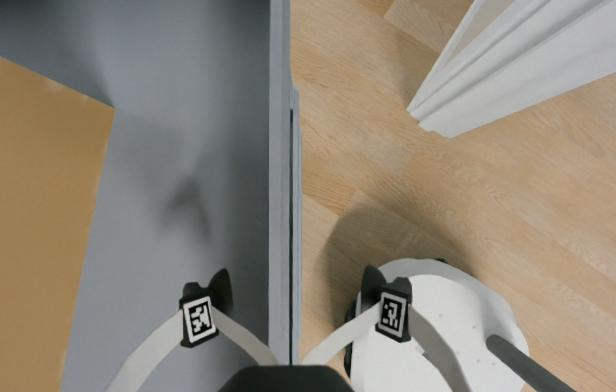

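Call:
move --r1 '{"joints":{"gripper_m":-0.037}}' --blocking false --cameras '[]'

Call:
wait --seconds 1.2 --cameras '[]'

Call:
move --r1 '{"base":{"strafe_m":0.12},"joints":{"wrist_roll_rad":1.4},"speeds":{"wrist_roll_rad":0.25},"contact_limits":{"strafe_m":0.6},"pace":"slow"}' --blocking false --cameras '[]'

Call:
wait --seconds 3 --cameras '["r1_wrist_camera","r1_head_left_camera"]'

Scene clock: 1333.03 s.
move: r1 moving
r1.base_odometry: x=-1.538 y=+0.795 heading=-2.365
r1.turned_by_wheels: +0.000
r1.turned_by_imu: -0.001
r1.base_tilt: forward=-1.6 right=+1.3
r1.lidar_m: 0.30 0.29 0.55 0.73 2.44 2.72 2.59 2.69 2.44 0.94 0.52 0.46
r1.base_status: not commanded
r1.joint_positions: lift_m=+0.945 arm_m=+0.250 wrist_yaw_rad=+0.002 wrist_pitch_rad=+1.568 wrist_roll_rad=+0.952 gripper_m=+0.041
r1.joint_status: gripper_m moving
r1.measured_speeds: all 0
r1.motor_effort: lift_m=+15(15) arm_m=-4(4) wheel_0=+3(4) wheel_1=-1(1) wheel_2=+4(4)
r1.servo_current: wrist_yaw_rad=52(59) wrist_pitch_rad=39(52) wrist_roll_rad=52(59) gripper_m=104(104)
r1.contact_limits: lift_m 0.2; translate_m 0.6
r1.hand_pose: x=+0.4218 y=-0.0874 z=+0.8351 quat_wxyz=(+0.630, +0.324, +0.628, -0.323) (m; r1's base frame)
r1.wrist_depth_mm: 262 263 263 1060 1042 991 455 / 203 264 262 1042 1060 661 603 / 200 262 263 1078 1042 1060 1042 / 214 264 263 1042 1042 1060 1042 / 222 263 262 1060 1042 1060 1060 / 238 262 208 1060 192 842 1042 / 240 262 263 144 842 691 1060
r2: as last shown
r2.turned_by_imu: +0.001
r2.base_tilt: forward=-0.7 right=+0.1
r2.lidar_m: 0.39 5.10 3.04 1.75 1.47 1.46 0.85 0.71 0.70 0.48 0.39 0.39
r2.motor_effort: lift_m=+20(21) arm_m=-7(7) wheel_0=+0(1) wheel_1=+0(0) wheel_2=-1(1)
r2.servo_current: wrist_yaw_rad=46(65) wrist_pitch_rad=39(39) wrist_roll_rad=39(52) gripper_m=104(104)
r2.wrist_depth_mm: - - - 161 211 178 - / - - - 163 213 180 159 / - - - 164 216 181 - / - - - 166 217 178 - / - - - 166 218 179 - / - - 186 166 180 180 - / - - - - 214 172 -
pictures: none
No camera images: "cameras" was empty.

Scene clock: 1334.20 s.
earlier move: r1 done
r1.base_odometry: x=-1.538 y=+0.795 heading=-2.365
r1.turned_by_wheels: +0.000
r1.turned_by_imu: +0.000
r1.base_tilt: forward=-1.5 right=+1.3
r1.lidar_m: 0.31 0.28 0.54 0.72 2.47 2.71 2.58 2.69 2.44 0.96 0.50 0.45
r1.base_status: not commanded
r1.joint_positions: lift_m=+0.945 arm_m=+0.250 wrist_yaw_rad=+0.002 wrist_pitch_rad=+1.566 wrist_roll_rad=+0.952 gripper_m=-0.036
r1.joint_status: all done
r1.measured_speeds: all 0
r1.motor_effort: lift_m=+15(15) arm_m=-4(4) wheel_0=+4(4) wheel_1=+0(1) wheel_2=+4(4)
r1.servo_current: wrist_yaw_rad=39(65) wrist_pitch_rad=46(59) wrist_roll_rad=33(59) gripper_m=78(156)
r1.contact_limits: lift_m 0.2; translate_m 0.6
r1.hand_pose: x=+0.4224 y=-0.0874 z=+0.8351 quat_wxyz=(+0.630, +0.324, +0.627, -0.323) (m; r1's base frame)
r1.wrist_depth_mm: 263 264 264 1042 1060 1042 459 / 193 264 263 1042 1042 683 544 / 198 263 262 1042 1042 1025 1042 / 208 263 263 1060 1060 1060 1042 / 218 262 262 1042 1042 1060 1060 / 229 263 204 192 842 842 1042 / 243 151 264 193 163 - 1042
r2.base_odometry: x=-2.706 y=+0.238 heading=-1.889
r2.turned_by_wheels: +0.000
r2.turned_by_imu: +0.000
r2.base_tilt: forward=-0.6 right=+0.1
r2.lidar_m: 0.41 5.10 3.05 1.75 1.49 1.47 0.84 0.70 0.71 0.48 0.38 0.39
r2.base_status: not commanded
r2.joint_positions: lift_m=+0.920 arm_m=+0.000 wrist_yaw_rad=-0.015 wrist_pitch_rad=+0.001 wrist_roll_rad=+0.000 gripper_m=-0.029
r2.joint_status: not commanded
r2.measured_speeds: all 0
r2.motor_effort: lift_m=+20(21) arm_m=-6(7) wheel_0=+0(1) wheel_1=+0(1) wheel_2=+0(1)
r2.servo_current: wrist_yaw_rad=52(65) wrist_pitch_rad=46(46) wrist_roll_rad=59(59) gripper_m=98(111)
r2.hand_pose: x=+0.4581 y=-0.0918 z=+1.0977 quat_wxyz=(+1.000, +0.000, +0.001, -0.008) (m; r2's base frame)
r2.wrist_depth_mm: - - - 161 212 179 - / - - - 163 213 180 159 / - - - 165 221 182 - / - - - 166 217 178 - / - - - 167 219 180 - / - - 185 167 180 180 - / - - - - 213 172 -
wait: 1.17 of 1.2 s (r1 has come to rest)
pictures: none
No camera images: "cameras" was empty.

Scene clock: 1334.70 s.
move: r1 moving
r1.base_odometry: x=-1.528 y=+0.785 heading=-2.365
r1.turned_by_wheels: +0.000
r1.turned_by_imu: +0.000
r1.base_tilt: forward=-1.6 right=+1.3
r1.lidar_m: 0.29 0.28 0.53 0.74 2.44 2.73 2.59 2.69 2.43 0.92 0.52 0.47
r1.base_status: strafe_m moving
r1.joint_positions: lift_m=+0.945 arm_m=+0.250 wrist_yaw_rad=+0.002 wrist_pitch_rad=+1.566 wrist_roll_rad=+1.055 gripper_m=-0.036
r1.joint_status: wrist_roll_rad moving
r1.measured_speeds: translate_m=+0.000 strafe_m=+0.056 rotate_rad=-0.001 lift_m=+0.000 arm_m=+0.000 wrist_yaw_rad=+0.000 wrist_pitch_rad=+0.000 wrist_roll_rad=+0.242
r1.motor_effort: lift_m=+15(15) arm_m=-4(4) wheel_0=-9(9) wheel_1=+4(7) wheel_2=+3(4)
r1.servo_current: wrist_yaw_rad=52(72) wrist_pitch_rad=46(46) wrist_roll_rad=65(72) gripper_m=78(85)
r1.contact_limits: lift_m 0.2; strafe_m 0.6
r1.hand_pose: x=+0.4224 y=-0.0874 z=+0.8351 quat_wxyz=(+0.613, +0.356, +0.610, -0.355) (m; r1's base frame)
r1.wrist_depth_mm: 265 264 265 1060 1042 866 488 / 208 265 264 1042 1042 707 1060 / 200 264 264 1042 1042 1060 1042 / 207 264 265 1060 1060 1042 1042 / 214 264 264 264 1042 1060 1042 / 213 263 185 197 179 831 1078 / 228 152 264 193 842 - 759
r2: as last shown
r2.lidar_m: 0.40 5.11 3.08 1.73 1.47 1.48 0.83 0.71 0.71 0.46 0.40 0.40
r2.motor_effort: lift_m=+20(20) arm_m=-6(7) wheel_0=+0(1) wheel_1=+0(0) wheel_2=+0(1)
r2.servo_current: wrist_yaw_rad=46(59) wrist_pitch_rad=39(39) wrist_roll_rad=46(59) gripper_m=104(111)
r2.wrist_depth_mm: - - - 162 212 179 - / - - - 163 214 180 159 / - - - 163 220 181 - / - - - 166 218 178 - / - - - 167 220 179 - / - - 186 167 180 180 - / - - - - 213 172 -
pictures: none
No camera images: "cameras" was empty.

Scene clock: 1336.57 s.
earlier move: r1 done
r1.base_odometry: x=-1.454 y=+0.709 heading=-2.366
r1.turned_by_wheels: -0.001
r1.turned_by_imu: -0.001
r1.base_tilt: forward=-1.6 right=+1.2
r1.lidar_m: 0.29 0.32 0.43 0.70 2.31 2.72 2.61 2.69 2.57 0.93 0.61 0.40
r1.base_status: done
r1.joint_positions: lift_m=+0.945 arm_m=+0.250 wrist_yaw_rad=+0.002 wrist_pitch_rad=+1.579 wrist_roll_rad=+1.394 gripper_m=-0.036
r1.joint_status: all done
r1.measured_speeds: all 0
r1.motor_effort: lift_m=+15(15) arm_m=+4(4) wheel_0=-7(16) wheel_1=+4(7) wheel_2=-6(9)
r1.servo_current: wrist_yaw_rad=46(78) wrist_pitch_rad=52(59) wrist_roll_rad=52(91) gripper_m=72(85)
r1.contact_limits: lift_m 0.2; strafe_m 0.6
r1.hand_pose: x=+0.4187 y=-0.0874 z=+0.8351 quat_wxyz=(+0.540, +0.452, +0.545, -0.455) (m; r1's base frame)
r1.wrist_depth_mm: 256 257 259 1042 1060 1060 1078 / 255 257 259 1042 1042 1078 1098 / 228 258 260 1060 1042 1098 1060 / 224 258 259 1078 1060 1078 1060 / 217 258 260 263 831 842 866 / 217 259 259 196 178 854 1060 / 210 253 178 263 1060 151 1078
r2.base_odometry: x=-2.706 y=+0.238 heading=-1.889
r2.turned_by_wheels: +0.000
r2.turned_by_imu: +0.000
r2.base_tilt: forward=-0.6 right=+0.1
r2.lidar_m: 0.41 5.10 3.05 1.72 1.47 1.47 0.82 0.68 0.70 0.46 0.40 0.39
r2.base_status: not commanded
r2.joint_positions: lift_m=+0.920 arm_m=+0.000 wrist_yaw_rad=-0.015 wrist_pitch_rad=+0.001 wrist_roll_rad=+0.000 gripper_m=-0.029
r2.joint_status: not commanded
r2.measured_speeds: all 0
r2.motor_effort: lift_m=+20(20) arm_m=-6(7) wheel_0=+0(1) wheel_1=+0(0) wheel_2=+0(1)
r2.servo_current: wrist_yaw_rad=52(65) wrist_pitch_rad=39(46) wrist_roll_rad=52(59) gripper_m=98(111)
r2.hand_pose: x=+0.4581 y=-0.0918 z=+1.0977 quat_wxyz=(+1.000, +0.000, +0.001, -0.008) (m; r2's base frame)
r2.wrist_depth_mm: - - - 161 211 178 - / - - - 162 213 180 159 / - - - 164 216 182 - / - - - 166 217 178 - / - - - 166 219 179 - / - - 186 167 180 180 - / - - - - 213 172 -
wait: 1.87 of 3 s (r1 has come to rest)
pictures: r1_head_left_camera, r1_wrist_camera
Images, in order (width x height): r1_head_left_camera 420x672, r1_wrist_camera 616x392.

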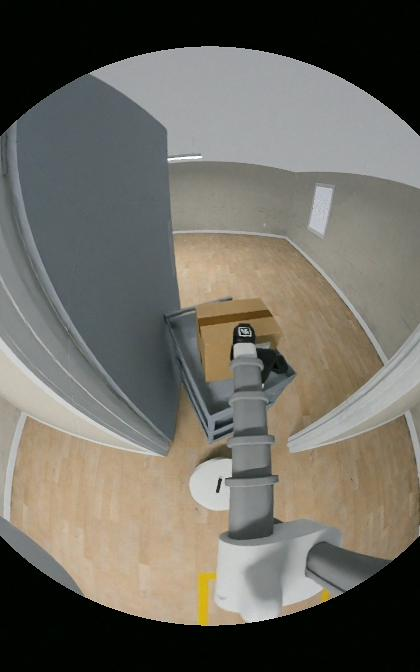

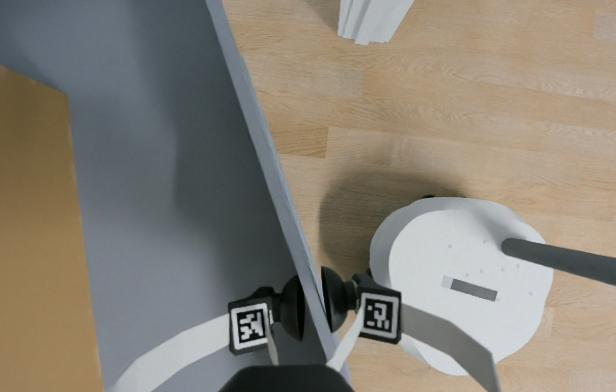

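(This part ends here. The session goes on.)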